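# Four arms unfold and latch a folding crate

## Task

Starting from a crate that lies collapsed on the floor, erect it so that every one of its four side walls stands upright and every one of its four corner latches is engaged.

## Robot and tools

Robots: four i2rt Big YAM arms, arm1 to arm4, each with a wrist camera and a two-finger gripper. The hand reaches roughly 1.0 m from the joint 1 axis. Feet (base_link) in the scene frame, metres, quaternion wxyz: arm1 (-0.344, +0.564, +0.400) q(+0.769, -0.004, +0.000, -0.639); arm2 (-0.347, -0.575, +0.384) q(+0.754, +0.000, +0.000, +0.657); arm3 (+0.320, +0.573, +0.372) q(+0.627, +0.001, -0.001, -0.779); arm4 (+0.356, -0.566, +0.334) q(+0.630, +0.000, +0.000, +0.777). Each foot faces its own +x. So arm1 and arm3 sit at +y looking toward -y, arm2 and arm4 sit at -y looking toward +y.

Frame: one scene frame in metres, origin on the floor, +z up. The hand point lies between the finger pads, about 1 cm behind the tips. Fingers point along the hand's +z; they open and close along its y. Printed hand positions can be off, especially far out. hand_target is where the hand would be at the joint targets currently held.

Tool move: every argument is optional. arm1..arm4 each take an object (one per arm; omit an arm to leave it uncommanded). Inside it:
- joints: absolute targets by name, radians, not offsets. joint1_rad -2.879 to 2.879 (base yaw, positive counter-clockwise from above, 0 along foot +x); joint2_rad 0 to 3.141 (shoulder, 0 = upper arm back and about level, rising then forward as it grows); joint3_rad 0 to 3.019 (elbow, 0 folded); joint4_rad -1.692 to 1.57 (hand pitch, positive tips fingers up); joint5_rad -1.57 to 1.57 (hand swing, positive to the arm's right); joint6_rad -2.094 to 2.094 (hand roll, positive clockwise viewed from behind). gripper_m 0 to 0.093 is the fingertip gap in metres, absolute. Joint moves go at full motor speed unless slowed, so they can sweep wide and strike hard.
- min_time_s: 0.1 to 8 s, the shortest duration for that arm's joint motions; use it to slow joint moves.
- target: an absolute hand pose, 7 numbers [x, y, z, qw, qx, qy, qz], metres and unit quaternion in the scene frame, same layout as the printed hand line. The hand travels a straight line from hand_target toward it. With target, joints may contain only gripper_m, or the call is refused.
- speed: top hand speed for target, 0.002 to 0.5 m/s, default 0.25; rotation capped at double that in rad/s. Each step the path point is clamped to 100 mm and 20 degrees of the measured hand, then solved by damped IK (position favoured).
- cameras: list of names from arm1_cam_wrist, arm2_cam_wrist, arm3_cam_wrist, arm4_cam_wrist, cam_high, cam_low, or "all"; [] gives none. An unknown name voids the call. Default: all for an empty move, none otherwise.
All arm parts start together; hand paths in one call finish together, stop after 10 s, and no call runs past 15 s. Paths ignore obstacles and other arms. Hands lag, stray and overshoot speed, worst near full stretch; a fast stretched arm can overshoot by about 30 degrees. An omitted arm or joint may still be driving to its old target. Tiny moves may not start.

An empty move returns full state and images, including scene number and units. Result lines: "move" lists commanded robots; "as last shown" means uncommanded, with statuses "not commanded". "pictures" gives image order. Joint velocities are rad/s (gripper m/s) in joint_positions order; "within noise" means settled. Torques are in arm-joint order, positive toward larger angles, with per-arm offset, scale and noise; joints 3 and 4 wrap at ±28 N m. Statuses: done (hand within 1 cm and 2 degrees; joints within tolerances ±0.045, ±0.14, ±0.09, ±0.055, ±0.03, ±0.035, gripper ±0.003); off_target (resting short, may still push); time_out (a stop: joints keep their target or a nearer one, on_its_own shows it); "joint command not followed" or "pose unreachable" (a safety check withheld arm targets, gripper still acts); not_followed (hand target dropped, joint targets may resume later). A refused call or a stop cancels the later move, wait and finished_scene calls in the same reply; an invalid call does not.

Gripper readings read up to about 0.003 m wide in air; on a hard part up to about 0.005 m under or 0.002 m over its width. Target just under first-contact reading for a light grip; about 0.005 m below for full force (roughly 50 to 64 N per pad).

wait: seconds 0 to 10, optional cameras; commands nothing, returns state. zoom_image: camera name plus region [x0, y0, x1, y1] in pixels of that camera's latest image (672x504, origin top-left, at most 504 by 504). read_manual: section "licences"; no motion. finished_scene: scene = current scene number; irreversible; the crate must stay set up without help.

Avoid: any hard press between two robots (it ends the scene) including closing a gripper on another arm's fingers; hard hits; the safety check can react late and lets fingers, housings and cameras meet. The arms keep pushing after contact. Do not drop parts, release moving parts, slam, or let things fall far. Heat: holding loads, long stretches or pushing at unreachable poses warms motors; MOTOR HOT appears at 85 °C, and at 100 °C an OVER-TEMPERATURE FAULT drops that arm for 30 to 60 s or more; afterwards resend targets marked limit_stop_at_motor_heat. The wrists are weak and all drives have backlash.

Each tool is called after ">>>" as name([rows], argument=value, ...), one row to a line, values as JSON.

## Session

>>> move()

>>> zoom_image(camera="cam_high", region=[230, 210, 450, 410])

>>> zoom_image(camera="cam_low", region=[220, 220, 480, 400])

Scene clock: 0.00 s.
Joint torques (N m): no reading
Motor temperatures (°C): arm1=[26 28 27 23 25 23 24] | arm2=[23 24 24 24 27 26 24] | arm3=[26 24 27 23 26 23 27] | arm4=[24 26 26 29 26 24 26]
Heat: arm1: hottest joint2_rad 28 °C; arm2: hottest joint5_rad 27 °C; arm3: hottest joint3_rad 27 °C; arm4: hottest joint4_rad 29 °C.
Joint velocities: within noise
arm1.joint_positions: joint1_rad=+0.789 joint2_rad=+0.609 joint3_rad=+1.408 joint4_rad=-1.451 joint5_rad=+0.217 joint6_rad=-0.687 gripper_m=+0.09396
arm1.joint_status: not commanded
arm1.hand: x=-0.1884 y=+0.4177 z=+0.9285 quat_wxyz=(-0.292, -0.006, -0.892, +0.344) (m; scene frame)
arm1.hand_target: x=-0.1903 y=+0.4191 z=+0.9382 quat_wxyz=(-0.301, -0.007, -0.887, +0.350) (m; scene frame)
arm1.hand_status: not commanded
arm2.joint_positions: joint1_rad=-0.187 joint2_rad=+0.597 joint3_rad=+1.311 joint4_rad=-1.291 joint5_rad=+0.241 joint6_rad=-0.242 gripper_m=+0.09396
arm2.joint_status: not commanded
arm2.hand: x=-0.2311 y=-0.3617 z=+0.9012 quat_wxyz=(-0.466, +0.549, -0.680, -0.135) (m; scene frame)
arm2.hand_target: x=-0.2316 y=-0.3634 z=+0.9148 quat_wxyz=(-0.477, +0.543, -0.676, -0.142) (m; scene frame)
arm2.hand_status: not commanded
arm3.joint_positions: joint1_rad=+0.868 joint2_rad=+0.636 joint3_rad=+1.401 joint4_rad=-1.459 joint5_rad=+0.267 joint6_rad=-0.463 gripper_m=+0.09396
arm3.joint_status: not commanded
arm3.hand: x=+0.4150 y=+0.3713 z=+0.8920 quat_wxyz=(-0.249, -0.258, -0.861, +0.361) (m; scene frame)
arm3.hand_target: x=+0.4139 y=+0.3728 z=+0.9010 quat_wxyz=(-0.257, -0.258, -0.856, +0.367) (m; scene frame)
arm3.hand_status: not commanded
arm4.joint_positions: joint1_rad=-0.127 joint2_rad=+0.607 joint3_rad=+1.357 joint4_rad=-1.287 joint5_rad=+0.183 joint6_rad=-0.762 gripper_m=+0.09396
arm4.joint_status: not commanded
arm4.hand: x=+0.3687 y=-0.3251 z=+0.8718 quat_wxyz=(-0.479, +0.793, -0.351, -0.140) (m; scene frame)
arm4.hand_target: x=+0.3689 y=-0.3277 z=+0.8812 quat_wxyz=(-0.487, +0.788, -0.349, -0.145) (m; scene frame)
arm4.hand_status: not commanded
pictures: arm1_cam_wrist, arm2_cam_wrist, arm3_cam_wrist, arm4_cam_wrist, cam_high, cam_low

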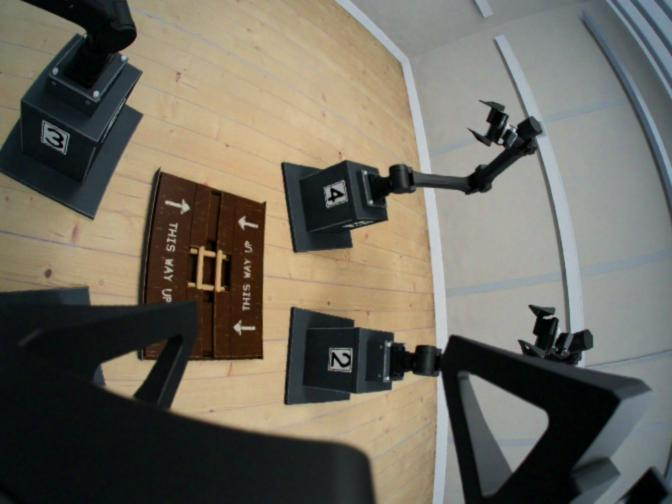

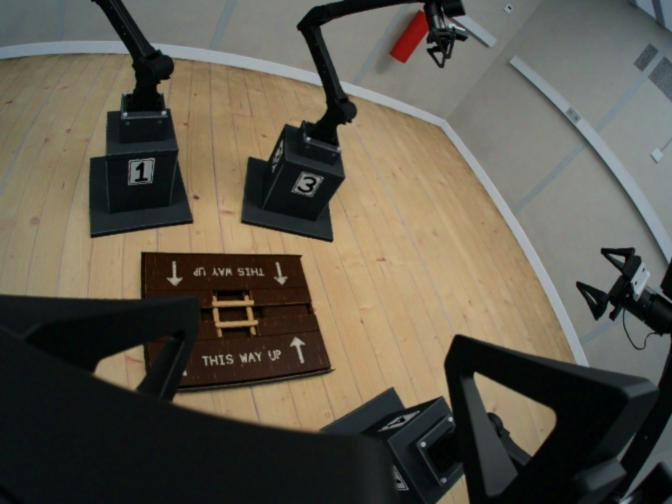

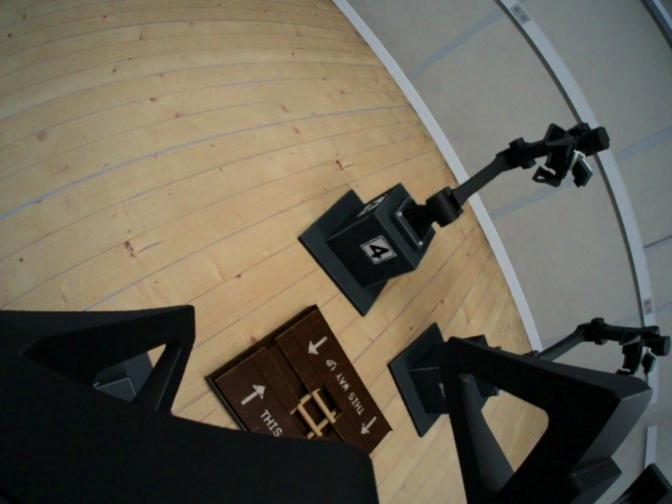

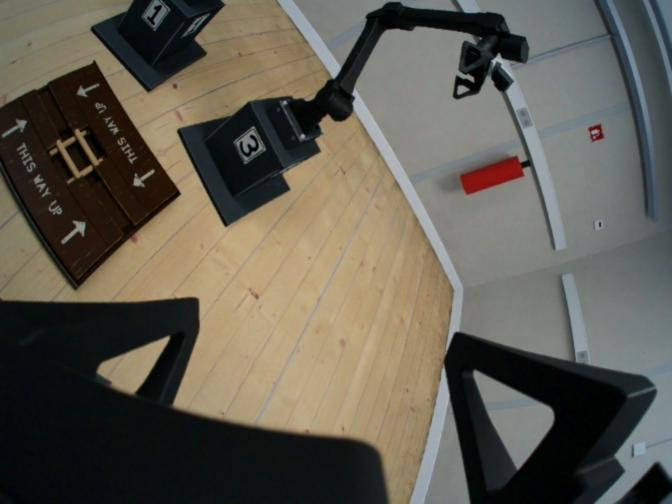

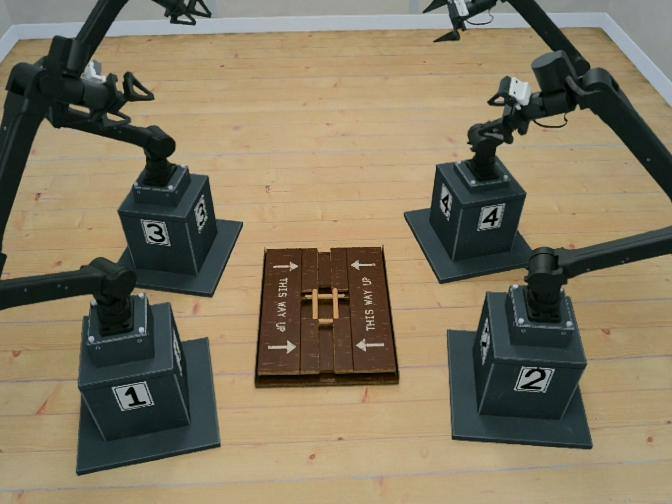

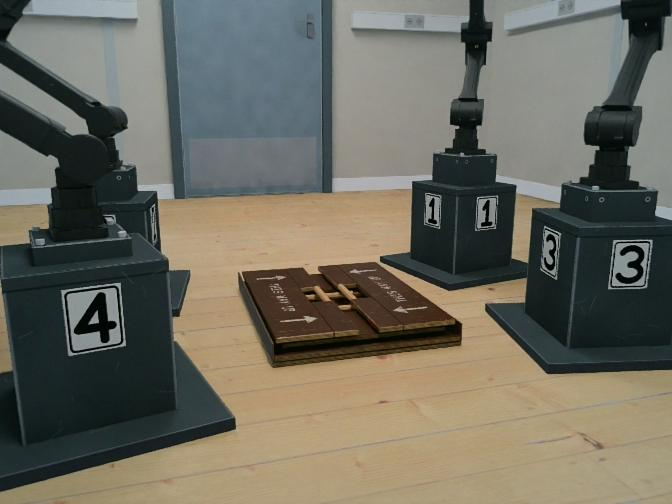

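Scaled by 2.291 from the camera's image (finer frame: 960x720).

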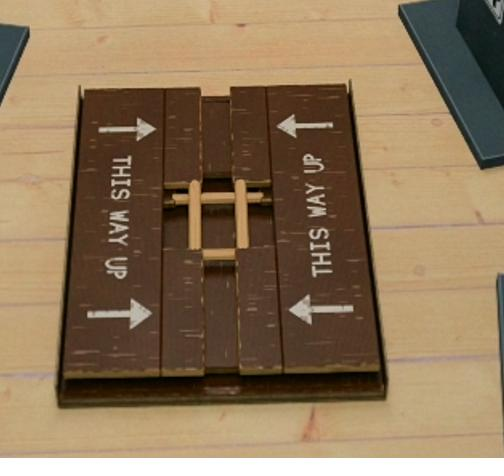

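Scaled by 1.938 from the camera's image (finer frame: 960x720).

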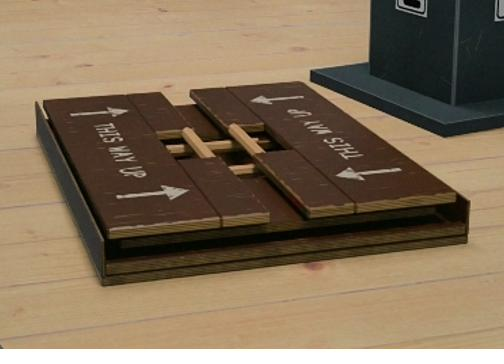

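>>> move(arm1={"target": [0.0, 0.026, 0.15, -0.012, -0.06, -0.998, 0.013], "speed": 0.4, "joints": {"gripper_m": 0.056}}, arm4={"target": [-0.045, -0.13, 0.17, -0.012, 1, -0.004, -0.012], "speed": 0.35, "joints": {"gripper_m": 0.056}}, arm2={"target": [-0.22, -0.03, 0.40, 0, 0.7071, -0.7071, 0], "speed": 0.3, "joints": {"gripper_m": 0.056}}, arm3={"target": [0.22, 0.05, 0.40, 0, 0.7071, 0.7071, 0], "speed": 0.3, "joints": {"gripper_m": 0.056}}, cameras=["arm1_cam_wrist", "arm4_cam_wrist", "cam_high"])

Scene clock: 15.53 s.
Joint torques (N m): arm1=[-0.79 -25.7 7.69 0.13 0.17 -0.03] | arm2=[1.2 -20.66 8.77 -0.13 -0.14 -0.13] | arm3=[-1.61 -14.33 9.32 -0.14 0.2 0.15] | arm4=[2.32 -20.19 9.16 -0.57 -0.21 -0.1]
Motor temperatures (°C): arm1=[26 28 28 23 25 23 24] | arm2=[23 24 25 25 27 26 24] | arm3=[26 24 28 23 25 23 27] | arm4=[24 26 28 29 26 25 26]
Heat: arm1: hottest joint2_rad 28 °C; arm2: hottest joint5_rad 27 °C; arm3: hottest joint3_rad 28 °C; arm4: hottest joint4_rad 29 °C.
move: arm1 off_target; arm2 off_target; arm3 off_target; arm4 off_target
Joint velocities: within noise
arm1.joint_positions: joint1_rad=+0.399 joint2_rad=+2.557 joint3_rad=+1.675 joint4_rad=-0.689 joint5_rad=-0.013 joint6_rad=-0.874 gripper_m=+0.05606
arm1.joint_status: all done
arm1.hand: x=-0.0035 y=+0.0485 z=+0.1407 quat_wxyz=(-0.002, -0.056, -0.998, -0.001)
arm1.hand_target: x=-0.0001 y=+0.0331 z=+0.1469 quat_wxyz=(-0.008, -0.056, -0.998, +0.008)
arm1.hand_status: off_target (0.025 m and 2.0 deg from the pose sent, 0.892 m and 52.0 deg at the start)
arm2.joint_positions: joint1_rad=-0.097 joint2_rad=+1.975 joint3_rad=+1.394 joint4_rad=-1.041 joint5_rad=+0.005 joint6_rad=-0.214 gripper_m=+0.05613
arm2.joint_status: all done
arm2.hand: x=-0.2207 y=-0.0503 z=+0.3790 quat_wxyz=(+0.020, +0.700, -0.713, +0.016)
arm2.hand_target: x=-0.2224 y=-0.0322 z=+0.3980 quat_wxyz=(+0.003, +0.707, -0.707, +0.003)
arm2.hand_status: off_target (0.029 m and 3.1 deg from the pose sent, 0.601 m and 59.2 deg at the start)
arm3.joint_positions: joint1_rad=+0.031 joint2_rad=+1.875 joint3_rad=+1.309 joint4_rad=-1.037 joint5_rad=-0.001 joint6_rad=-0.187 gripper_m=+0.05612
arm3.joint_status: all done
arm3.hand: x=+0.2255 y=+0.0676 z=+0.3900 quat_wxyz=(+0.007, -0.706, -0.708, -0.015)
arm3.hand_target: x=+0.2174 y=+0.0527 z=+0.3978 quat_wxyz=(+0.003, -0.712, -0.702, -0.005)
arm3.hand_status: off_target (0.021 m and 1.9 deg from the pose sent, 0.619 m and 75.4 deg at the start)
arm4.joint_positions: joint1_rad=+0.530 joint2_rad=+2.297 joint3_rad=+1.429 joint4_rad=-0.695 joint5_rad=+0.008 joint6_rad=-0.795 gripper_m=+0.05608
arm4.joint_status: all done
arm4.hand: x=-0.0280 y=-0.1408 z=+0.1637 quat_wxyz=(-0.006, +1.000, -0.019, +0.000)
arm4.hand_target: x=-0.0393 y=-0.1341 z=+0.1675 quat_wxyz=(-0.010, +1.000, -0.008, -0.006)
arm4.hand_status: off_target (0.021 m and 2.3 deg from the pose sent, 0.838 m and 73.5 deg at the start)

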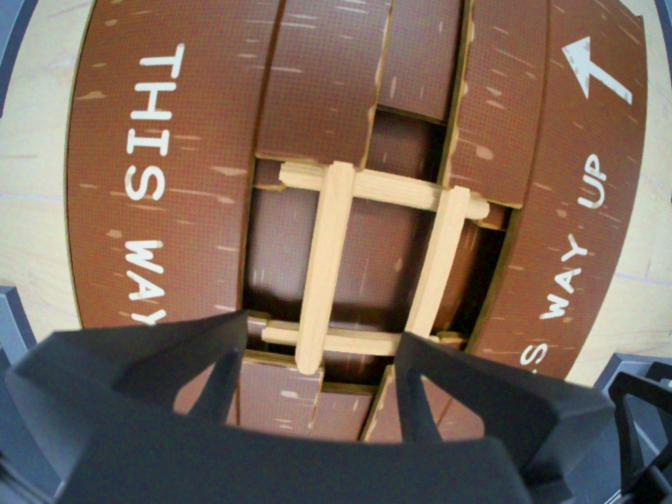

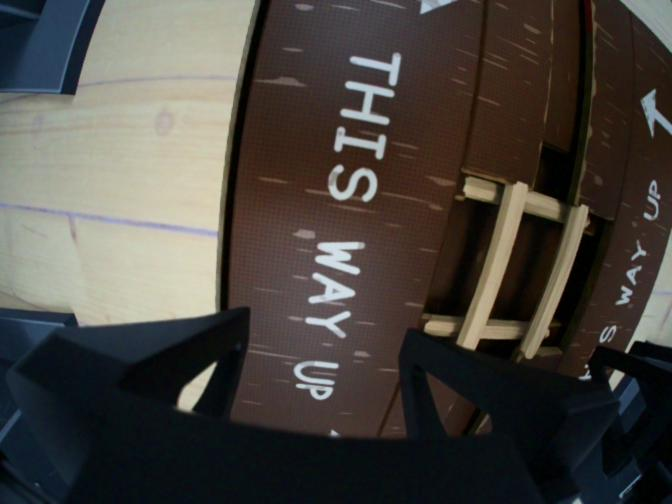

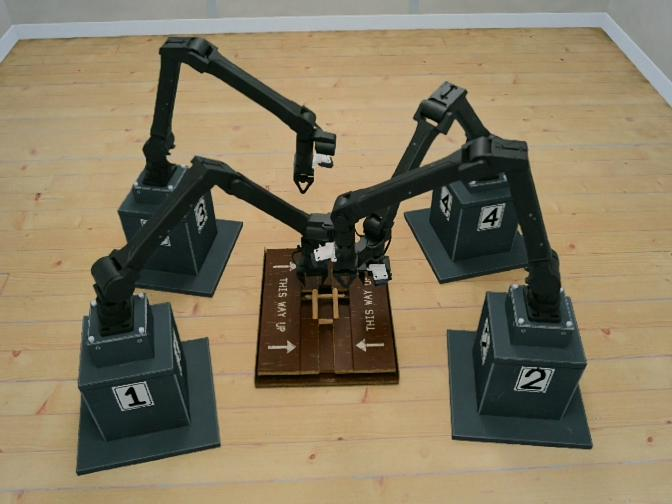

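>>> move(arm1={"target": [-0.004, 0.0265, 0.053, -0.012, -0.06, -0.998, 0.013], "speed": 0.18})

>>> move(arm1={"joints": {"gripper_m": 0.009}}, cameras=["arm1_cam_wrist"])

Scene clock: 28.07 s.
Joint torques (N m): arm1=[-0.79 -26.7 7.17 0.9 0.12 -0.03] | arm2=[0.73 -20.72 8.77 -0.13 -0.14 -0.13] | arm3=[-0.73 -14.51 9.33 -0.17 0.21 0.12] | arm4=[2.2 -19.78 9.13 -0.57 -0.22 -0.09]
Motor temperatures (°C): arm1=[26 29 29 23 25 23 24] | arm2=[23 25 26 24 27 26 24] | arm3=[26 25 29 23 25 23 27] | arm4=[24 27 28 29 26 25 26]
Heat: arm1: hottest joint2_rad 29 °C; arm2: hottest joint5_rad 27 °C; arm3: hottest joint3_rad 29 °C; arm4: hottest joint4_rad 29 °C.
move: arm1 off_target
Joint velocities: within noise
arm1.joint_positions: joint1_rad=+0.389 joint2_rad=+2.761 joint3_rad=+1.801 joint4_rad=-0.611 joint5_rad=-0.013 joint6_rad=-0.874 gripper_m=+0.05606
arm1.joint_status: not commanded
arm1.hand: x=-0.0097 y=+0.0446 z=+0.0479 quat_wxyz=(-0.002, -0.062, -0.998, -0.001)
arm1.hand_target: x=-0.0046 y=+0.0266 z=+0.0541 quat_wxyz=(-0.012, -0.061, -0.998, +0.014)
arm1.hand_status: off_target (0.020 m and 1.9 deg from the pose sent, 0.090 m and 2.0 deg at the start)
arm2.joint_positions: joint1_rad=-0.095 joint2_rad=+1.975 joint3_rad=+1.394 joint4_rad=-1.041 joint5_rad=+0.005 joint6_rad=-0.214 gripper_m=+0.05613
arm2.joint_status: not commanded
arm2.hand: x=-0.2215 y=-0.0501 z=+0.3790 quat_wxyz=(+0.020, +0.701, -0.713, +0.016)
arm2.hand_target: x=-0.2231 y=-0.0320 z=+0.3980 quat_wxyz=(+0.003, +0.707, -0.707, +0.003)
arm2.hand_status: not commanded
arm3: as last shown
arm4.joint_positions: joint1_rad=+0.522 joint2_rad=+2.297 joint3_rad=+1.429 joint4_rad=-0.695 joint5_rad=+0.008 joint6_rad=-0.795 gripper_m=+0.05608
arm4.joint_status: not commanded
arm4.hand: x=-0.0248 y=-0.1379 z=+0.1637 quat_wxyz=(-0.006, +1.000, -0.023, +0.000)
arm4.hand_target: x=-0.0359 y=-0.1311 z=+0.1675 quat_wxyz=(-0.010, +1.000, -0.012, -0.006)
arm4.hand_status: not commanded
pictures: none

Scene clock: 28.67 s.
Joint torques (N m): arm1=[-0.32 -26.75 7.04 0.83 0.1 0.01] | arm2=[0.73 -20.72 8.77 -0.12 -0.14 -0.13] | arm3=[-1.38 -14.92 9.31 -0.21 0.21 0.13] | arm4=[2.2 -19.84 9.13 -0.57 -0.21 -0.09]
Motor temperatures (°C): arm1=[26 29 29 23 25 23 24] | arm2=[23 25 26 24 27 26 24] | arm3=[26 25 30 23 25 23 27] | arm4=[24 27 28 29 26 25 26]
Heat: arm1: hottest joint2_rad 29 °C; arm2: hottest joint5_rad 27 °C; arm3: hottest joint3_rad 30 °C; arm4: hottest joint4_rad 29 °C.
move: arm1 off_target
Joint velocities: within noise
arm1.joint_positions: joint1_rad=+0.389 joint2_rad=+2.761 joint3_rad=+1.801 joint4_rad=-0.611 joint5_rad=-0.015 joint6_rad=-0.875 gripper_m=+0.01726
arm1.joint_status: gripper_m off_target (ended at +0.01729, target +0.00900)
arm1.hand: x=-0.0095 y=+0.0447 z=+0.0479 quat_wxyz=(-0.003, -0.061, -0.998, -0.001)
arm1.hand_target: x=-0.0043 y=+0.0267 z=+0.0541 quat_wxyz=(-0.013, -0.060, -0.998, +0.013)
arm1.hand_status: not commanded
arm2, arm3, arm4: as last shown

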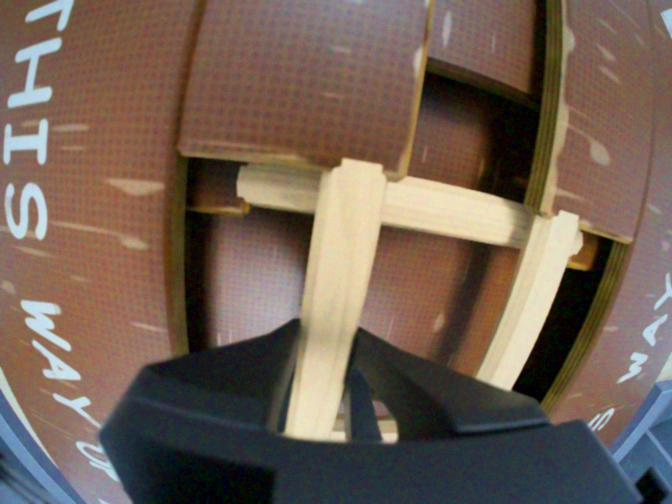

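>>> move(arm1={"target": [0.001, 0.050, 0.137, -0.0172, -0.0588, -0.9931, 0.1], "speed": 0.16})

>>> move(arm1={"target": [0.004, 0.085, 0.2025, -0.0197, -0.0579, -0.9877, 0.1431], "speed": 0.16}, arm4={"target": [-0.04, -0.06, 0.15, -0.012, 1, 0, -0.012], "speed": 0.16})

>>> move(arm1={"target": [0.008, 0.1435, 0.232, -0.0238, -0.0564, -0.9753, 0.2117], "speed": 0.16}, arm4={"target": [-0.034, 0.002, 0.115, -0.012, 1, 0, -0.012], "speed": 0.16})

>>> move(arm1={"target": [0.010, 0.1915, 0.246, -0.0271, -0.0549, -0.9606, 0.2709], "speed": 0.14}, arm4={"target": [-0.034, 0.002, 0.050, -0.012, 1, 0, -0.012], "speed": 0.14}, cameras=["arm1_cam_wrist", "arm4_cam_wrist"])

Scene clock: 36.50 s.
Joint torques (N m): arm1=[0.15 -28.45 3.7 0.27 0.01 0.21] | arm2=[0.79 -20.66 8.77 -0.13 -0.14 -0.12] | arm3=[-1.14 -14.33 9.28 -0.32 0.22 0.13] | arm4=[2.2 -19.84 9.13 -0.57 -0.21 -0.1]
Motor temperatures (°C): arm1=[26 30 29 23 25 23 25] | arm2=[23 25 26 24 27 26 24] | arm3=[26 26 30 23 25 23 27] | arm4=[24 27 29 29 26 25 26]
Heat: arm1: hottest joint2_rad 30 °C; arm2: hottest joint5_rad 27 °C; arm3: hottest joint3_rad 30 °C; arm4: hottest joint3_rad 29 °C.
move: arm1 off_target
Joint velocities: within noise
arm1.joint_positions: joint1_rad=+0.427 joint2_rad=+2.556 joint3_rad=+1.525 joint4_rad=-0.380 joint5_rad=+0.096 joint6_rad=-0.851 gripper_m=+0.01726
arm1.joint_status: not commanded
arm1.hand: x=-0.0093 y=+0.0532 z=+0.1124 quat_wxyz=(-0.009, -0.057, -0.994, +0.095)
arm1.hand_target: x=+0.0023 y=+0.0479 z=+0.1362 quat_wxyz=(-0.019, -0.059, -0.993, +0.104)
arm1.hand_status: off_target (0.027 m and 1.1 deg from the pose sent, 0.090 m and 11.8 deg at the start)
arm2, arm3, arm4: as last shown
pictures: none

Scene clock: 37.73 s.
Joint torques (N m): arm1=[0.26 -27.11 4.03 0.79 0.02 0.21] | arm2=[0.79 -20.66 8.79 -0.12 -0.14 -0.13] | arm3=[-1.44 -14.56 9.29 -0.16 0.21 0.16] | arm4=[1.96 -20.37 10.33 -0.47 -0.23 -0.1]
Motor temperatures (°C): arm1=[26 30 29 23 25 23 25] | arm2=[23 25 26 24 27 26 24] | arm3=[26 26 30 23 25 23 27] | arm4=[24 27 29 29 26 25 26]
Heat: arm1: hottest joint2_rad 30 °C; arm2: hottest joint5_rad 27 °C; arm3: hottest joint3_rad 30 °C; arm4: hottest joint3_rad 29 °C.
move: arm1 off_target; arm4 off_target
Joint velocities: within noise
arm1.joint_positions: joint1_rad=+0.481 joint2_rad=+2.363 joint3_rad=+1.316 joint4_rad=-0.318 joint5_rad=+0.159 joint6_rad=-0.806 gripper_m=+0.01670
arm1.joint_status: not commanded
arm1.hand: x=-0.0089 y=+0.0890 z=+0.1777 quat_wxyz=(-0.005, -0.057, -0.990, +0.132)
arm1.hand_target: x=+0.0031 y=+0.0842 z=+0.2012 quat_wxyz=(-0.019, -0.058, -0.988, +0.143)
arm1.hand_status: off_target (0.028 m and 2.1 deg from the pose sent, 0.096 m and 5.7 deg at the start)
arm2, arm3: as last shown
arm4.joint_positions: joint1_rad=+0.459 joint2_rad=+2.412 joint3_rad=+1.649 joint4_rad=-0.775 joint5_rad=-0.003 joint6_rad=-0.886 gripper_m=+0.05608
arm4.joint_status: not commanded
arm4.hand: x=-0.0359 y=-0.0685 z=+0.1548 quat_wxyz=(-0.012, +1.000, -0.009, -0.011)
arm4.hand_target: x=-0.0436 y=-0.0637 z=+0.1490 quat_wxyz=(-0.012, +1.000, +0.002, -0.013)
arm4.hand_status: off_target (0.011 m and 1.0 deg from the pose sent, 0.081 m and 3.1 deg at the start)
pictures: none

Scene clock: 39.10 s.
Joint torques (N m): arm1=[1.2 -24.82 3.04 0.65 -0.11 0.29] | arm2=[0.67 -20.66 8.77 -0.12 -0.14 -0.13] | arm3=[-1.49 -14.62 9.35 -0.18 0.21 0.16] | arm4=[2.37 -22.24 10.89 -0.51 -0.23 -0.1]
Motor temperatures (°C): arm1=[26 30 29 23 25 23 25] | arm2=[23 25 26 24 27 26 24] | arm3=[26 26 30 23 25 23 27] | arm4=[24 27 29 29 26 25 26]
Heat: arm1: hottest joint2_rad 30 °C; arm2: hottest joint5_rad 27 °C; arm3: hottest joint3_rad 30 °C; arm4: hottest joint3_rad 29 °C.
move: arm1 off_target; arm4 done
Joint velocities: within noise
arm1.joint_positions: joint1_rad=+0.573 joint2_rad=+2.225 joint3_rad=+1.097 joint4_rad=-0.133 joint5_rad=+0.286 joint6_rad=-0.739 gripper_m=+0.01669
arm1.joint_status: not commanded
arm1.hand: x=-0.0080 y=+0.1346 z=+0.2157 quat_wxyz=(-0.008, -0.058, -0.976, +0.210)
arm1.hand_target: x=+0.0037 y=+0.1396 z=+0.2324 quat_wxyz=(-0.022, -0.061, -0.975, +0.213)
arm1.hand_status: off_target (0.025 m and 1.9 deg from the pose sent, 0.079 m and 9.5 deg at the start)
arm2, arm3: as last shown
arm4.joint_positions: joint1_rad=+0.390 joint2_rad=+2.576 joint3_rad=+1.889 joint4_rad=-0.853 joint5_rad=-0.006 joint6_rad=-0.952 gripper_m=+0.05608
arm4.joint_status: not commanded
arm4.hand: x=-0.0279 y=-0.0036 z=+0.1205 quat_wxyz=(-0.011, +1.000, -0.011, -0.011)
arm4.hand_target: x=-0.0358 y=+0.0000 z=+0.1148 quat_wxyz=(-0.012, +1.000, +0.001, -0.013)
arm4.hand_status: done (0.010 m and 1.2 deg from the pose sent, 0.081 m and 1.0 deg at the start)
pictures: none

Scene clock: 40.50 s.
Joint torques (N m): arm1=[2.84 -22.12 2.65 0.95 -0.32 0.32] | arm2=[0.73 -20.72 8.77 -0.14 -0.14 -0.13] | arm3=[-1.26 -14.8 9.29 -0.23 0.2 0.15] | arm4=[1.96 -23.3 10.09 0.1 -0.15 -0.1]
Motor temperatures (°C): arm1=[26 31 29 23 25 23 25] | arm2=[23 25 26 24 27 26 24] | arm3=[26 26 30 23 25 23 27] | arm4=[24 27 29 29 26 25 26]
Heat: arm1: hottest joint2_rad 31 °C; arm2: hottest joint5_rad 27 °C; arm3: hottest joint3_rad 30 °C; arm4: hottest joint3_rad 29 °C.
move: arm1 off_target; arm4 off_target
Joint velocities: within noise
arm1.joint_positions: joint1_rad=+0.675 joint2_rad=+2.154 joint3_rad=+0.950 joint4_rad=-0.006 joint5_rad=+0.415 joint6_rad=-0.665 gripper_m=+0.01670
arm1.joint_status: not commanded
arm1.hand: x=-0.0076 y=+0.1798 z=+0.2345 quat_wxyz=(-0.004, -0.058, -0.961, +0.271)
arm1.hand_target: x=+0.0082 y=+0.1916 z=+0.2448 quat_wxyz=(-0.023, -0.054, -0.961, +0.269)
arm1.hand_status: off_target (0.024 m and 2.7 deg from the pose sent, 0.067 m and 7.5 deg at the start)
arm2, arm3: as last shown
arm4.joint_positions: joint1_rad=+0.384 joint2_rad=+2.714 joint3_rad=+1.962 joint4_rad=-0.808 joint5_rad=-0.006 joint6_rad=-0.953 gripper_m=+0.05608
arm4.joint_status: not commanded
arm4.hand: x=-0.0215 y=-0.0057 z=+0.0510 quat_wxyz=(-0.002, +1.000, -0.013, -0.005)
arm4.hand_target: x=-0.0300 y=+0.0036 z=+0.0504 quat_wxyz=(-0.012, +1.000, -0.003, -0.012)
arm4.hand_status: off_target (0.015 m and 2.0 deg from the pose sent, 0.071 m and 1.2 deg at the start)

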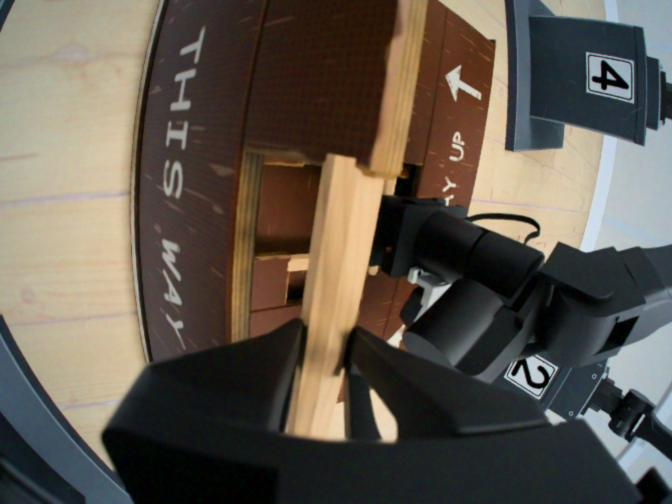

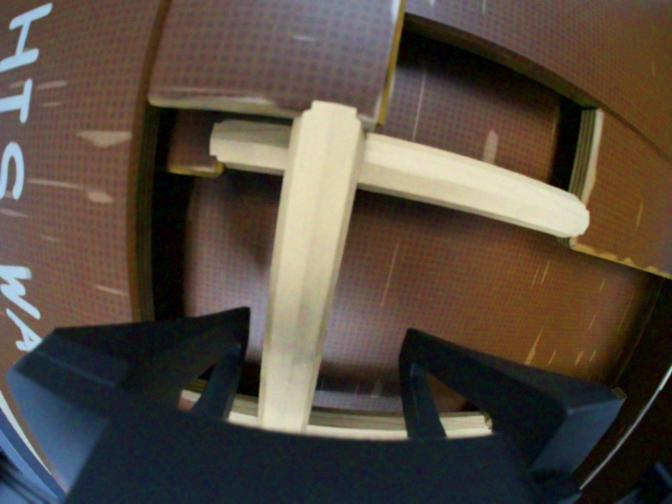

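>>> move(arm1={"target": [0.011, 0.2235, 0.242, -0.0271, -0.0549, -0.9606, 0.2709], "speed": 0.12}, arm4={"joints": {"gripper_m": 0.009}})

>>> move(arm4={"target": [-0.035, -0.0208, 0.1426, -0.0992, 0.9952, 0.001, -0.012], "speed": 0.16})

>>> move(arm4={"target": [-0.035, -0.0585, 0.2053, -0.1424, 0.9898, 0.0016, -0.0119], "speed": 0.16})

>>> move(arm4={"target": [-0.035, -0.1178, 0.2394, -0.2112, 0.9775, 0.0024, -0.0118], "speed": 0.16})

>>> move(arm4={"target": [-0.035, -0.1618, 0.248, -0.2704, 0.9628, 0.0031, -0.0116], "speed": 0.14})

>>> move(arm4={"target": [-0.035, -0.1948, 0.246, -0.2704, 0.9628, 0.0031, -0.0116], "speed": 0.12}, cameras=["arm1_cam_wrist", "arm4_cam_wrist", "arm2_cam_wrist", "arm3_cam_wrist", "cam_high"])

Scene clock: 45.60 s.
Joint torques (N m): arm1=[3.49 -19.84 2.69 1.16 -0.78 0.42] | arm2=[0.73 -20.6 8.77 -0.13 -0.14 -0.13] | arm3=[-1.26 -14.74 9.43 -0.17 0.21 0.15] | arm4=[1.79 -23.24 10.06 1.39 -0.04 -0.16]
Motor temperatures (°C): arm1=[26 31 29 23 25 23 25] | arm2=[23 26 26 24 27 26 24] | arm3=[26 26 31 23 25 23 27] | arm4=[24 28 29 29 26 25 26]
Heat: arm1: hottest joint2_rad 31 °C; arm2: hottest joint5_rad 27 °C; arm3: hottest joint3_rad 31 °C; arm4: hottest joint3_rad 29 °C.
move: arm1 off_target; arm4 off_target
Joint velocities: within noise
arm1.joint_positions: joint1_rad=+0.723 joint2_rad=+2.126 joint3_rad=+0.896 joint4_rad=+0.018 joint5_rad=+0.449 joint6_rad=-0.616 gripper_m=+0.01671
arm1.joint_status: not commanded
arm1.hand: x=-0.0074 y=+0.2034 z=+0.2403 quat_wxyz=(-0.006, -0.061, -0.957, +0.282)
arm1.hand_target: x=+0.0098 y=+0.2225 z=+0.2424 quat_wxyz=(-0.026, -0.054, -0.960, +0.272)
arm1.hand_status: off_target (0.027 m and 2.8 deg from the pose sent, 0.048 m and 2.7 deg at the start)
arm2, arm3: as last shown
arm4.joint_positions: joint1_rad=+0.389 joint2_rad=+2.714 joint3_rad=+1.962 joint4_rad=-0.841 joint5_rad=-0.017 joint6_rad=-0.947 gripper_m=+0.01711
arm4.joint_status: gripper_m off_target (ended at +0.01714, target +0.00900)
arm4.hand: x=-0.0211 y=-0.0151 z=+0.0511 quat_wxyz=(+0.014, +1.000, -0.014, -0.001)
arm4.hand_target: x=-0.0324 y=+0.0017 z=+0.0505 quat_wxyz=(-0.010, +1.000, -0.002, -0.015)
arm4.hand_status: not commanded
pictures: none

Scene clock: 46.87 s.
Joint torques (N m): arm1=[3.37 -19.9 2.48 1.13 -0.73 0.41] | arm2=[0.73 -20.66 8.77 -0.14 -0.14 -0.13] | arm3=[-1.03 -14.33 9.37 -0.35 0.18 0.14] | arm4=[2.43 -26.93 6.61 -0.16 -0.03 -0.07]
Motor temperatures (°C): arm1=[26 31 29 23 25 23 25] | arm2=[23 26 26 24 27 26 24] | arm3=[26 26 31 23 25 23 27] | arm4=[24 28 29 29 26 25 26]
Heat: arm1: hottest joint2_rad 31 °C; arm2: hottest joint5_rad 27 °C; arm3: hottest joint3_rad 31 °C; arm4: hottest joint3_rad 29 °C.
move: arm4 off_target
Joint velocities: within noise
arm1, arm2: as last shown
arm3.joint_positions: joint1_rad=+0.031 joint2_rad=+1.875 joint3_rad=+1.309 joint4_rad=-1.037 joint5_rad=-0.001 joint6_rad=-0.187 gripper_m=+0.05612
arm3.joint_status: not commanded
arm3.hand: x=+0.2255 y=+0.0676 z=+0.3900 quat_wxyz=(+0.007, -0.706, -0.708, -0.015)
arm3.hand_target: x=+0.2174 y=+0.0527 z=+0.3978 quat_wxyz=(+0.003, -0.712, -0.702, -0.005)
arm3.hand_status: not commanded
arm4.joint_positions: joint1_rad=+0.425 joint2_rad=+2.499 joint3_rad=+1.675 joint4_rad=-0.598 joint5_rad=+0.100 joint6_rad=-0.918 gripper_m=+0.01706
arm4.joint_status: not commanded
arm4.hand: x=-0.0210 y=-0.0225 z=+0.1124 quat_wxyz=(-0.089, +0.996, -0.014, -0.004)
arm4.hand_target: x=-0.0328 y=-0.0159 z=+0.1414 quat_wxyz=(-0.103, +0.995, -0.002, -0.014)
arm4.hand_status: off_target (0.033 m and 2.2 deg from the pose sent, 0.093 m and 13.2 deg at the start)
pictures: none

Scene clock: 47.97 s.
Joint torques (N m): arm1=[3.19 -19.9 2.56 1.17 -0.78 0.41] | arm2=[0.73 -20.66 8.76 -0.14 -0.13 -0.13] | arm3=[-1.44 -14.56 9.39 -0.06 0.21 0.14] | arm4=[2.9 -25.23 6.58 -0.25 -0.11 -0.13]
Motor temperatures (°C): arm1=[26 31 29 23 25 23 25] | arm2=[23 26 26 24 27 26 24] | arm3=[26 26 31 23 25 23 27] | arm4=[24 28 29 29 26 25 26]
Heat: arm1: hottest joint2_rad 31 °C; arm2: hottest joint5_rad 27 °C; arm3: hottest joint3_rad 31 °C; arm4: hottest joint3_rad 29 °C.
move: arm4 off_target
Joint velocities: within noise
arm1, arm3: as last shown
arm2.joint_positions: joint1_rad=-0.095 joint2_rad=+1.975 joint3_rad=+1.394 joint4_rad=-1.041 joint5_rad=+0.005 joint6_rad=-0.214 gripper_m=+0.05613
arm2.joint_status: not commanded
arm2.hand: x=-0.2215 y=-0.0501 z=+0.3790 quat_wxyz=(+0.020, +0.701, -0.713, +0.016)
arm2.hand_target: x=-0.2231 y=-0.0320 z=+0.3980 quat_wxyz=(+0.003, +0.707, -0.707, +0.003)
arm2.hand_status: not commanded
arm4.joint_positions: joint1_rad=+0.478 joint2_rad=+2.306 joint3_rad=+1.472 joint4_rad=-0.532 joint5_rad=+0.174 joint6_rad=-0.871 gripper_m=+0.01652
arm4.joint_status: not commanded
arm4.hand: x=-0.0209 y=-0.0570 z=+0.1771 quat_wxyz=(-0.133, +0.991, -0.016, +0.001)
arm4.hand_target: x=-0.0334 y=-0.0570 z=+0.2042 quat_wxyz=(-0.144, +0.990, +0.001, -0.009)
arm4.hand_status: off_target (0.032 m and 2.8 deg from the pose sent, 0.101 m and 6.5 deg at the start)
pictures: none

Scene clock: 49.07 s.
Joint torques (N m): arm1=[3.43 -19.72 2.69 1.1 -0.74 0.38] | arm2=[0.79 -20.66 8.77 -0.13 -0.14 -0.13] | arm3=[-1.32 -14.21 9.25 -0.34 0.23 0.14] | arm4=[3.55 -22.18 6.04 0.01 -0.26 0]
Motor temperatures (°C): arm1=[26 31 29 23 26 23 25] | arm2=[23 26 26 24 27 26 24] | arm3=[26 26 31 23 25 23 27] | arm4=[24 28 29 29 26 25 26]
Heat: arm1: hottest joint2_rad 31 °C; arm2: hottest joint5_rad 27 °C; arm3: hottest joint3_rad 31 °C; arm4: hottest joint3_rad 29 °C.
move: arm4 off_target
Joint velocities: within noise
arm1, arm2, arm3: as last shown
arm4.joint_positions: joint1_rad=+0.568 joint2_rad=+2.133 joint3_rad=+1.234 joint4_rad=-0.367 joint5_rad=+0.292 joint6_rad=-0.812 gripper_m=+0.01677
arm4.joint_status: not commanded
arm4.hand: x=-0.0222 y=-0.1086 z=+0.2209 quat_wxyz=(-0.208, +0.978, -0.014, -0.001)
arm4.hand_target: x=-0.0354 y=-0.1166 z=+0.2398 quat_wxyz=(-0.212, +0.977, +0.002, -0.012)
arm4.hand_status: off_target (0.024 m and 2.2 deg from the pose sent, 0.088 m and 9.4 deg at the start)
pictures: none

Scene clock: 50.07 s.
Joint torques (N m): arm1=[3.08 -20.31 2.36 1.22 -0.77 0.37] | arm2=[0.73 -20.66 8.79 -0.13 -0.14 -0.13] | arm3=[-1.2 -14.68 9.44 -0.14 0.23 0.15] | arm4=[3.96 -19.78 5.23 0.13 -0.3 0.07]
Motor temperatures (°C): arm1=[26 31 29 23 26 23 25] | arm2=[23 26 26 24 27 26 24] | arm3=[26 26 31 23 25 23 27] | arm4=[24 28 29 29 26 25 27]
Heat: arm1: hottest joint2_rad 31 °C; arm2: hottest joint5_rad 27 °C; arm3: hottest joint3_rad 31 °C; arm4: hottest joint3_rad 29 °C.
move: arm4 off_target
Joint velocities: within noise
arm1, arm2, arm3: as last shown
arm4.joint_positions: joint1_rad=+0.652 joint2_rad=+2.055 joint3_rad=+1.086 joint4_rad=-0.227 joint5_rad=+0.413 joint6_rad=-0.762 gripper_m=+0.01683
arm4.joint_status: not commanded
arm4.hand: x=-0.0225 y=-0.1478 z=+0.2365 quat_wxyz=(-0.272, +0.962, -0.014, +0.000)
arm4.hand_target: x=-0.0334 y=-0.1617 z=+0.2468 quat_wxyz=(-0.269, +0.963, +0.004, -0.008)
arm4.hand_status: off_target (0.022 m and 2.4 deg from the pose sent, 0.061 m and 7.7 deg at the start)
pictures: none

Scene clock: 51.07 s.
Joint torques (N m): arm1=[3.66 -20.19 2.7 1.39 -0.77 0.39] | arm2=[0.73 -20.66 8.77 -0.13 -0.14 -0.13] | arm3=[-1.26 -13.92 9.4 -0.25 0.22 0.12] | arm4=[4.42 -18.02 5.15 0.16 -0.5 0.17]
Motor temperatures (°C): arm1=[26 31 29 23 26 23 25] | arm2=[23 26 26 24 27 26 24] | arm3=[26 26 31 23 25 23 27] | arm4=[24 28 29 29 26 25 27]
Heat: arm1: hottest joint2_rad 31 °C; arm2: hottest joint5_rad 27 °C; arm3: hottest joint3_rad 31 °C; arm4: hottest joint3_rad 29 °C.
move: arm4 off_target
Joint velocities: within noise
arm1, arm2, arm3: as last shown
arm4.joint_positions: joint1_rad=+0.700 joint2_rad=+2.013 joint3_rad=+1.026 joint4_rad=-0.212 joint5_rad=+0.437 joint6_rad=-0.716 gripper_m=+0.01683
arm4.joint_status: not commanded
arm4.hand: x=-0.0239 y=-0.1754 z=+0.2435 quat_wxyz=(-0.279, +0.960, -0.015, -0.004)
arm4.hand_target: x=-0.0353 y=-0.1938 z=+0.2468 quat_wxyz=(-0.271, +0.963, +0.003, -0.012)
arm4.hand_status: off_target (0.022 m and 2.5 deg from the pose sent, 0.050 m and 2.4 deg at the start)
pictures: arm1_cam_wrist, arm2_cam_wrist, arm3_cam_wrist, arm4_cam_wrist, cam_high

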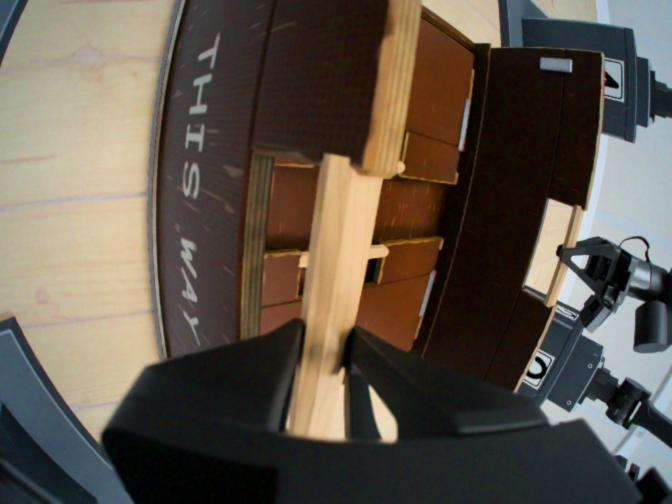

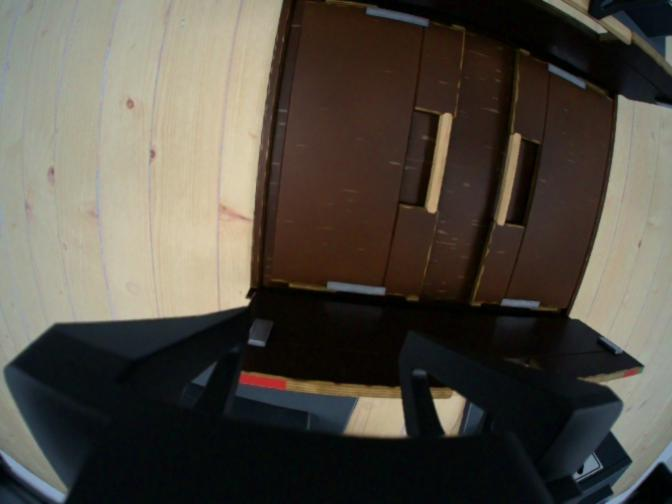

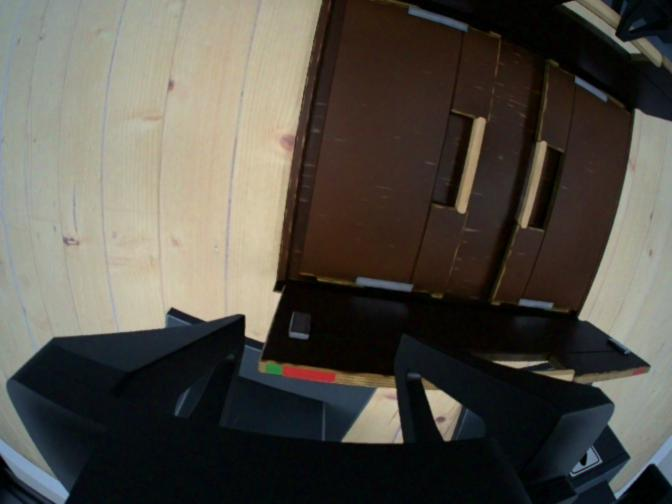

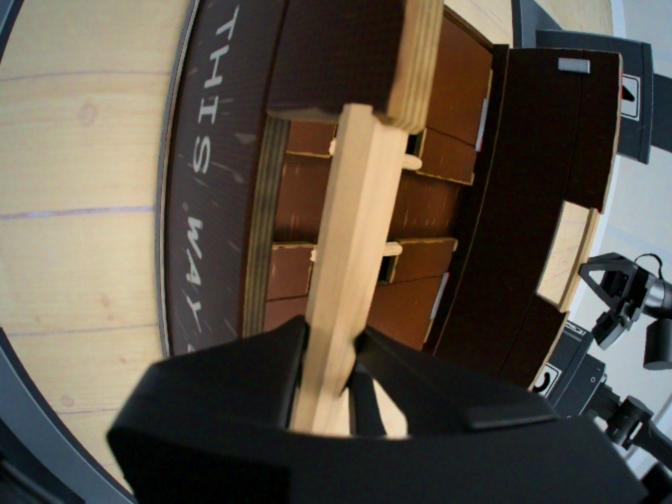

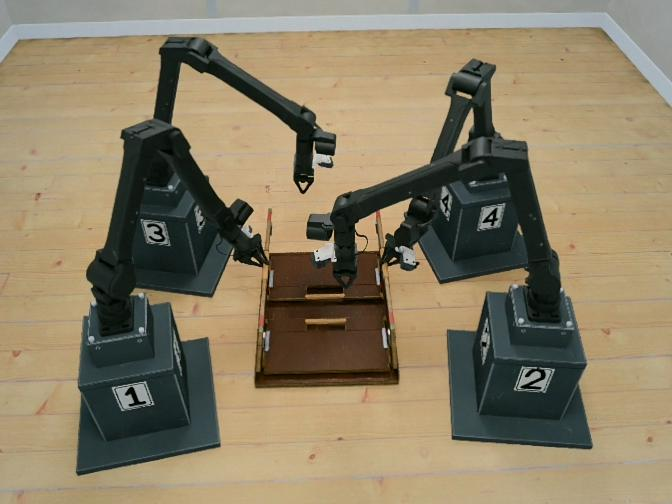

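>>> move(arm2={"target": [-0.10, 0.024, 0.15, -0.1534, 0.7023, -0.6893, 0.1077], "speed": 0.25}, arm3={"target": [0.056, -0.02, 0.145, -0.1154, 0.7018, 0.6924, -0.1359], "speed": 0.25}, arm1={"target": [0.012, 0.236, 0.236, -0.0271, -0.0549, -0.9606, 0.2709], "speed": 0.12}, arm4={"target": [-0.036, -0.208, 0.242, -0.2704, 0.9628, 0.0031, -0.0116], "speed": 0.12}, cameras=["arm2_cam_wrist", "arm3_cam_wrist"])

Scene clock: 64.07 s.
Joint torques (N m): arm1=[4.07 -18.55 2.36 1.46 -1.14 0.5] | arm2=[-0.5 -24.23 6.71 0.95 0.32 -0.1] | arm3=[-1.44 -17.67 7.06 1.02 0.44 0.01] | arm4=[4.84 -16.97 4.86 0.42 -0.65 0.21]
Motor temperatures (°C): arm1=[26 31 29 23 26 24 25] | arm2=[23 26 27 24 27 26 24] | arm3=[26 27 32 23 25 23 27] | arm4=[24 29 28 29 26 25 27]
Heat: arm1: hottest joint2_rad 31 °C; arm2: hottest joint3_rad 27 °C; arm3: hottest joint3_rad 32 °C; arm4: hottest joint2_rad 29 °C.
move: arm1 off_target; arm2 off_target; arm3 off_target; arm4 off_target
Joint velocities: within noise
arm1.joint_positions: joint1_rad=+0.738 joint2_rad=+2.125 joint3_rad=+0.885 joint4_rad=+0.028 joint5_rad=+0.466 joint6_rad=-0.596 gripper_m=+0.01671
arm1.joint_status: not commanded
arm1.hand: x=-0.0069 y=+0.2090 z=+0.2407 quat_wxyz=(-0.006, -0.065, -0.955, +0.289)
arm1.hand_target: x=+0.0109 y=+0.2351 z=+0.2363 quat_wxyz=(-0.027, -0.055, -0.961, +0.271)
arm1.hand_status: off_target (0.033 m and 3.4 deg from the pose sent, 0.038 m and 2.8 deg at the start)
arm2.joint_positions: joint1_rad=-0.167 joint2_rad=+2.507 joint3_rad=+1.558 joint4_rad=-0.490 joint5_rad=+0.318 joint6_rad=-0.349 gripper_m=+0.05613
arm2.joint_status: not commanded
arm2.hand: x=-0.1085 y=+0.0010 z=+0.1370 quat_wxyz=(-0.128, +0.705, -0.688, +0.113)
arm2.hand_target: x=-0.0983 y=+0.0209 z=+0.1500 quat_wxyz=(-0.151, +0.702, -0.688, +0.104)
arm2.hand_status: off_target (0.028 m and 2.9 deg from the pose sent, 0.270 m and 22.6 deg at the start)
arm3.joint_positions: joint1_rad=-0.109 joint2_rad=+2.473 joint3_rad=+1.582 joint4_rad=-0.555 joint5_rad=+0.316 joint6_rad=-0.339 gripper_m=+0.05612
arm3.joint_status: not commanded
arm3.hand: x=+0.0682 y=-0.0072 z=+0.1479 quat_wxyz=(+0.113, -0.699, -0.695, +0.123)
arm3.hand_target: x=+0.0586 y=-0.0173 z=+0.1443 quat_wxyz=(+0.111, -0.699, -0.694, +0.133)
arm3.hand_status: off_target (0.018 m and 1.5 deg from the pose sent, 0.311 m and 21.3 deg at the start)
arm4.joint_positions: joint1_rad=+0.718 joint2_rad=+2.004 joint3_rad=+1.007 joint4_rad=-0.207 joint5_rad=+0.451 joint6_rad=-0.697 gripper_m=+0.01683
arm4.joint_status: not commanded
arm4.hand: x=-0.0240 y=-0.1851 z=+0.2442 quat_wxyz=(-0.283, +0.959, -0.016, -0.003)
arm4.hand_target: x=-0.0352 y=-0.2071 z=+0.2419 quat_wxyz=(-0.271, +0.963, +0.004, -0.011)
arm4.hand_status: off_target (0.026 m and 2.8 deg from the pose sent, 0.035 m and 2.5 deg at the start)

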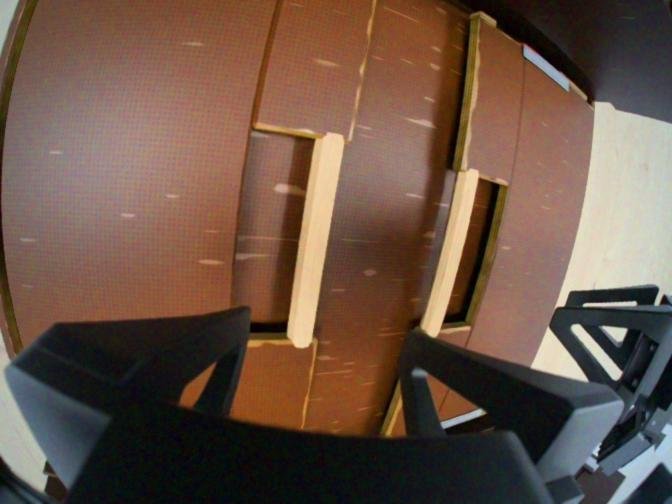

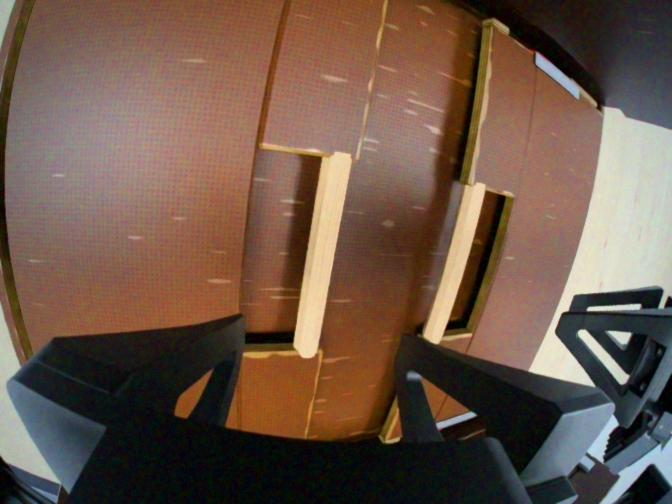

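>>> move(arm2={"target": [-0.066, 0.0233, 0.027, -0.1534, 0.7023, -0.6893, 0.1077], "speed": 0.13}, arm3={"target": [0.0245, -0.0019, 0.036, -0.1154, 0.7018, 0.6924, -0.1359], "speed": 0.13}, cameras=["arm2_cam_wrist", "arm3_cam_wrist"])

Scene clock: 76.70 s.
Joint torques (N m): arm1=[4.72 -18.67 2.48 1.25 -1.18 0.47] | arm2=[-0.97 -23.24 6.34 0.92 0.25 -0.1] | arm3=[-1.08 -17.9 6.26 1.14 0.41 0.04] | arm4=[4.78 -16.97 4.86 0.4 -0.65 0.21]
Motor temperatures (°C): arm1=[26 31 29 23 27 24 26] | arm2=[23 27 27 24 27 26 24] | arm3=[26 27 31 23 26 23 27] | arm4=[24 29 28 29 26 25 27]
Heat: arm1: hottest joint2_rad 31 °C; arm2: hottest joint2_rad 27 °C; arm3: hottest joint3_rad 31 °C; arm4: hottest joint2_rad 29 °C.
move: arm2 off_target; arm3 off_target
Joint velocities: within noise
arm1, arm4: as last shown
arm2.joint_positions: joint1_rad=-0.207 joint2_rad=+2.776 joint3_rad=+1.769 joint4_rad=-0.390 joint5_rad=+0.318 joint6_rad=-0.395 gripper_m=+0.05612
arm2.joint_status: not commanded
arm2.hand: x=-0.0772 y=+0.0144 z=+0.0288 quat_wxyz=(-0.143, +0.704, -0.687, +0.110)
arm2.hand_target: x=-0.0675 y=+0.0219 z=+0.0265 quat_wxyz=(-0.153, +0.701, -0.688, +0.107)
arm2.hand_status: off_target (0.014 m and 1.3 deg from the pose sent, 0.120 m and 2.9 deg at the start)
arm3.joint_positions: joint1_rad=-0.167 joint2_rad=+2.693 joint3_rad=+1.696 joint4_rad=-0.420 joint5_rad=+0.318 joint6_rad=-0.394 gripper_m=+0.05612
arm3.joint_status: not commanded
arm3.hand: x=+0.0328 y=+0.0035 z=+0.0470 quat_wxyz=(+0.115, -0.701, -0.692, +0.130)
arm3.hand_target: x=+0.0252 y=+0.0000 z=+0.0364 quat_wxyz=(+0.115, -0.701, -0.691, +0.135)
arm3.hand_status: off_target (0.015 m and 0.7 deg from the pose sent, 0.120 m and 1.5 deg at the start)

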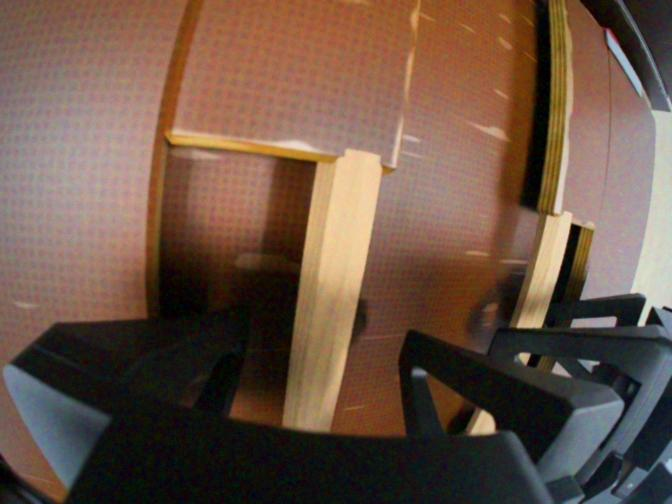

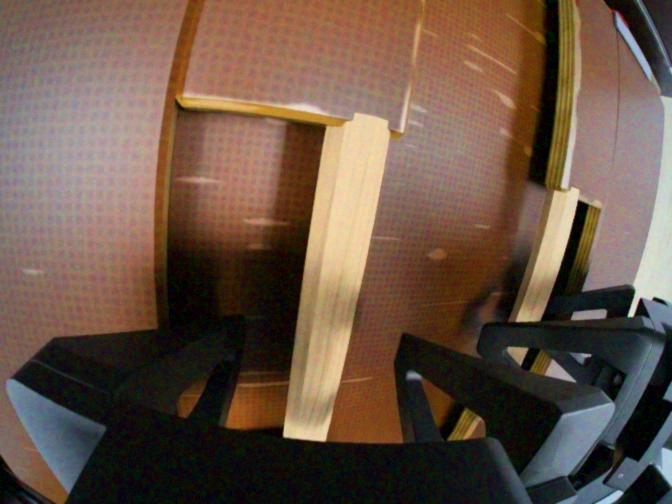

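>>> move(arm2={"joints": {"gripper_m": 0.009}}, arm3={"joints": {"gripper_m": 0.009}}, cameras=[])

>>> move(arm2={"target": [-0.094, 0.0233, 0.123, -0.1534, 0.7023, -0.6893, 0.1077], "speed": 0.16}, arm3={"target": [0.049, -0.0015, 0.142, -0.1154, 0.7018, 0.6924, -0.1359], "speed": 0.16}, cameras=["cam_high"])

Scene clock: 78.83 s.
Joint torques (N m): arm1=[4.54 -18.49 2.26 1.32 -1.2 0.44] | arm2=[-0.97 -23.53 6.3 0.92 0.15 0] | arm3=[-1.2 -17.9 6.46 1.17 0.28 0] | arm4=[4.78 -16.97 4.88 0.42 -0.65 0.21]
Motor temperatures (°C): arm1=[26 31 29 23 27 24 26] | arm2=[23 27 27 24 27 26 24] | arm3=[26 28 31 23 26 23 27] | arm4=[24 30 28 29 27 25 27]
Heat: arm1: hottest joint2_rad 31 °C; arm2: hottest joint2_rad 27 °C; arm3: hottest joint3_rad 31 °C; arm4: hottest joint2_rad 30 °C.
move: arm2 off_target; arm3 off_target
Joint velocities: within noise
arm1, arm4: as last shown
arm2.joint_positions: joint1_rad=-0.203 joint2_rad=+2.779 joint3_rad=+1.769 joint4_rad=-0.390 joint5_rad=+0.321 joint6_rad=-0.405 gripper_m=+0.01660
arm2.joint_status: gripper_m off_target (ended at +0.01663, target +0.00900)
arm2.hand: x=-0.0800 y=+0.0141 z=+0.0270 quat_wxyz=(-0.142, +0.709, -0.682, +0.112)
arm2.hand_target: x=-0.0700 y=+0.0234 z=+0.0272 quat_wxyz=(-0.153, +0.703, -0.687, +0.107)
arm2.hand_status: not commanded
arm3.joint_positions: joint1_rad=-0.164 joint2_rad=+2.694 joint3_rad=+1.696 joint4_rad=-0.420 joint5_rad=+0.321 joint6_rad=-0.387 gripper_m=+0.01580
arm3.joint_status: gripper_m off_target (ended at +0.01583, target +0.00900)
arm3.hand: x=+0.0343 y=+0.0035 z=+0.0462 quat_wxyz=(+0.116, -0.702, -0.690, +0.130)
arm3.hand_target: x=+0.0270 y=-0.0008 z=+0.0362 quat_wxyz=(+0.115, -0.703, -0.689, +0.136)
arm3.hand_status: not commanded

Scene clock: 80.17 s.
Joint torques (N m): arm1=[3.43 -17.67 3.43 1.22 -1.14 0.41] | arm2=[0.79 -31.97 2.32 -1.63 -0.09 0.43] | arm3=[0.15 -25.82 1.99 -2.21 0.18 0.21] | arm4=[4.54 -16.67 5.18 0.4 -0.66 0.18]
Motor temperatures (°C): arm1=[26 31 29 23 27 24 26] | arm2=[23 27 27 24 27 26 24] | arm3=[26 28 31 23 26 23 27] | arm4=[24 30 28 29 27 25 27]
Heat: arm1: hottest joint2_rad 31 °C; arm2: hottest joint2_rad 27 °C; arm3: hottest joint3_rad 31 °C; arm4: hottest joint2_rad 30 °C.
move: arm2 off_target; arm3 off_target
Joint velocities: within noise
arm1.joint_positions: joint1_rad=+0.752 joint2_rad=+2.116 joint3_rad=+0.871 joint4_rad=+0.028 joint5_rad=+0.467 joint6_rad=-0.587 gripper_m=+0.01671
arm1.joint_status: not commanded
arm1.hand: x=-0.0065 y=+0.2167 z=+0.2422 quat_wxyz=(-0.007, -0.062, -0.956, +0.288)
arm1.hand_target: x=+0.0108 y=+0.2351 z=+0.2364 quat_wxyz=(-0.026, -0.054, -0.961, +0.271)
arm1.hand_status: not commanded
arm2.joint_positions: joint1_rad=-0.190 joint2_rad=+2.670 joint3_rad=+1.670 joint4_rad=-0.378 joint5_rad=+0.344 joint6_rad=-0.402 gripper_m=+0.01685
arm2.joint_status: not commanded
arm2.hand: x=-0.0844 y=+0.0140 z=+0.0718 quat_wxyz=(-0.157, +0.708, -0.679, +0.117)
arm2.hand_target: x=-0.0884 y=+0.0257 z=+0.1195 quat_wxyz=(-0.160, +0.699, -0.689, +0.109)
arm2.hand_status: off_target (0.053 m and 1.7 deg from the pose sent, 0.097 m and 1.8 deg at the start)
arm3.joint_positions: joint1_rad=-0.155 joint2_rad=+2.584 joint3_rad=+1.607 joint4_rad=-0.425 joint5_rad=+0.330 joint6_rad=-0.385 gripper_m=+0.01604
arm3.joint_status: not commanded
arm3.hand: x=+0.0391 y=+0.0040 z=+0.0921 quat_wxyz=(+0.116, -0.700, -0.691, +0.140)
arm3.hand_target: x=+0.0453 y=-0.0044 z=+0.1384 quat_wxyz=(+0.114, -0.699, -0.692, +0.140)
arm3.hand_status: off_target (0.051 m and 0.6 deg from the pose sent, 0.097 m and 0.7 deg at the start)
arm4.joint_positions: joint1_rad=+0.721 joint2_rad=+2.001 joint3_rad=+1.003 joint4_rad=-0.207 joint5_rad=+0.453 joint6_rad=-0.694 gripper_m=+0.01683
arm4.joint_status: not commanded
arm4.hand: x=-0.0235 y=-0.1872 z=+0.2446 quat_wxyz=(-0.283, +0.959, -0.016, -0.002)
arm4.hand_target: x=-0.0346 y=-0.2069 z=+0.2420 quat_wxyz=(-0.271, +0.962, +0.003, -0.010)
arm4.hand_status: not commanded

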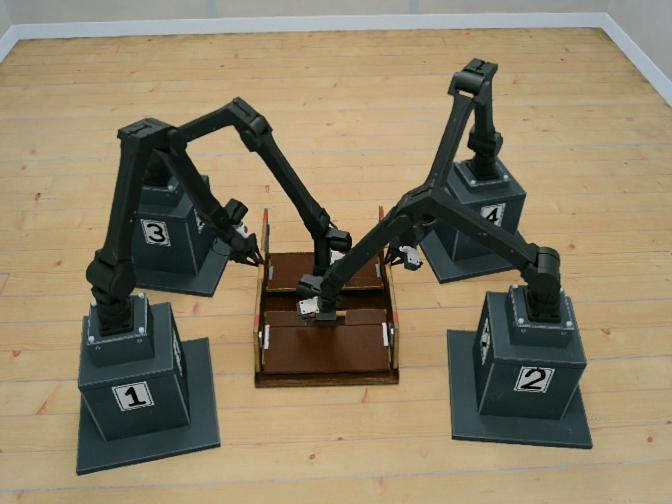

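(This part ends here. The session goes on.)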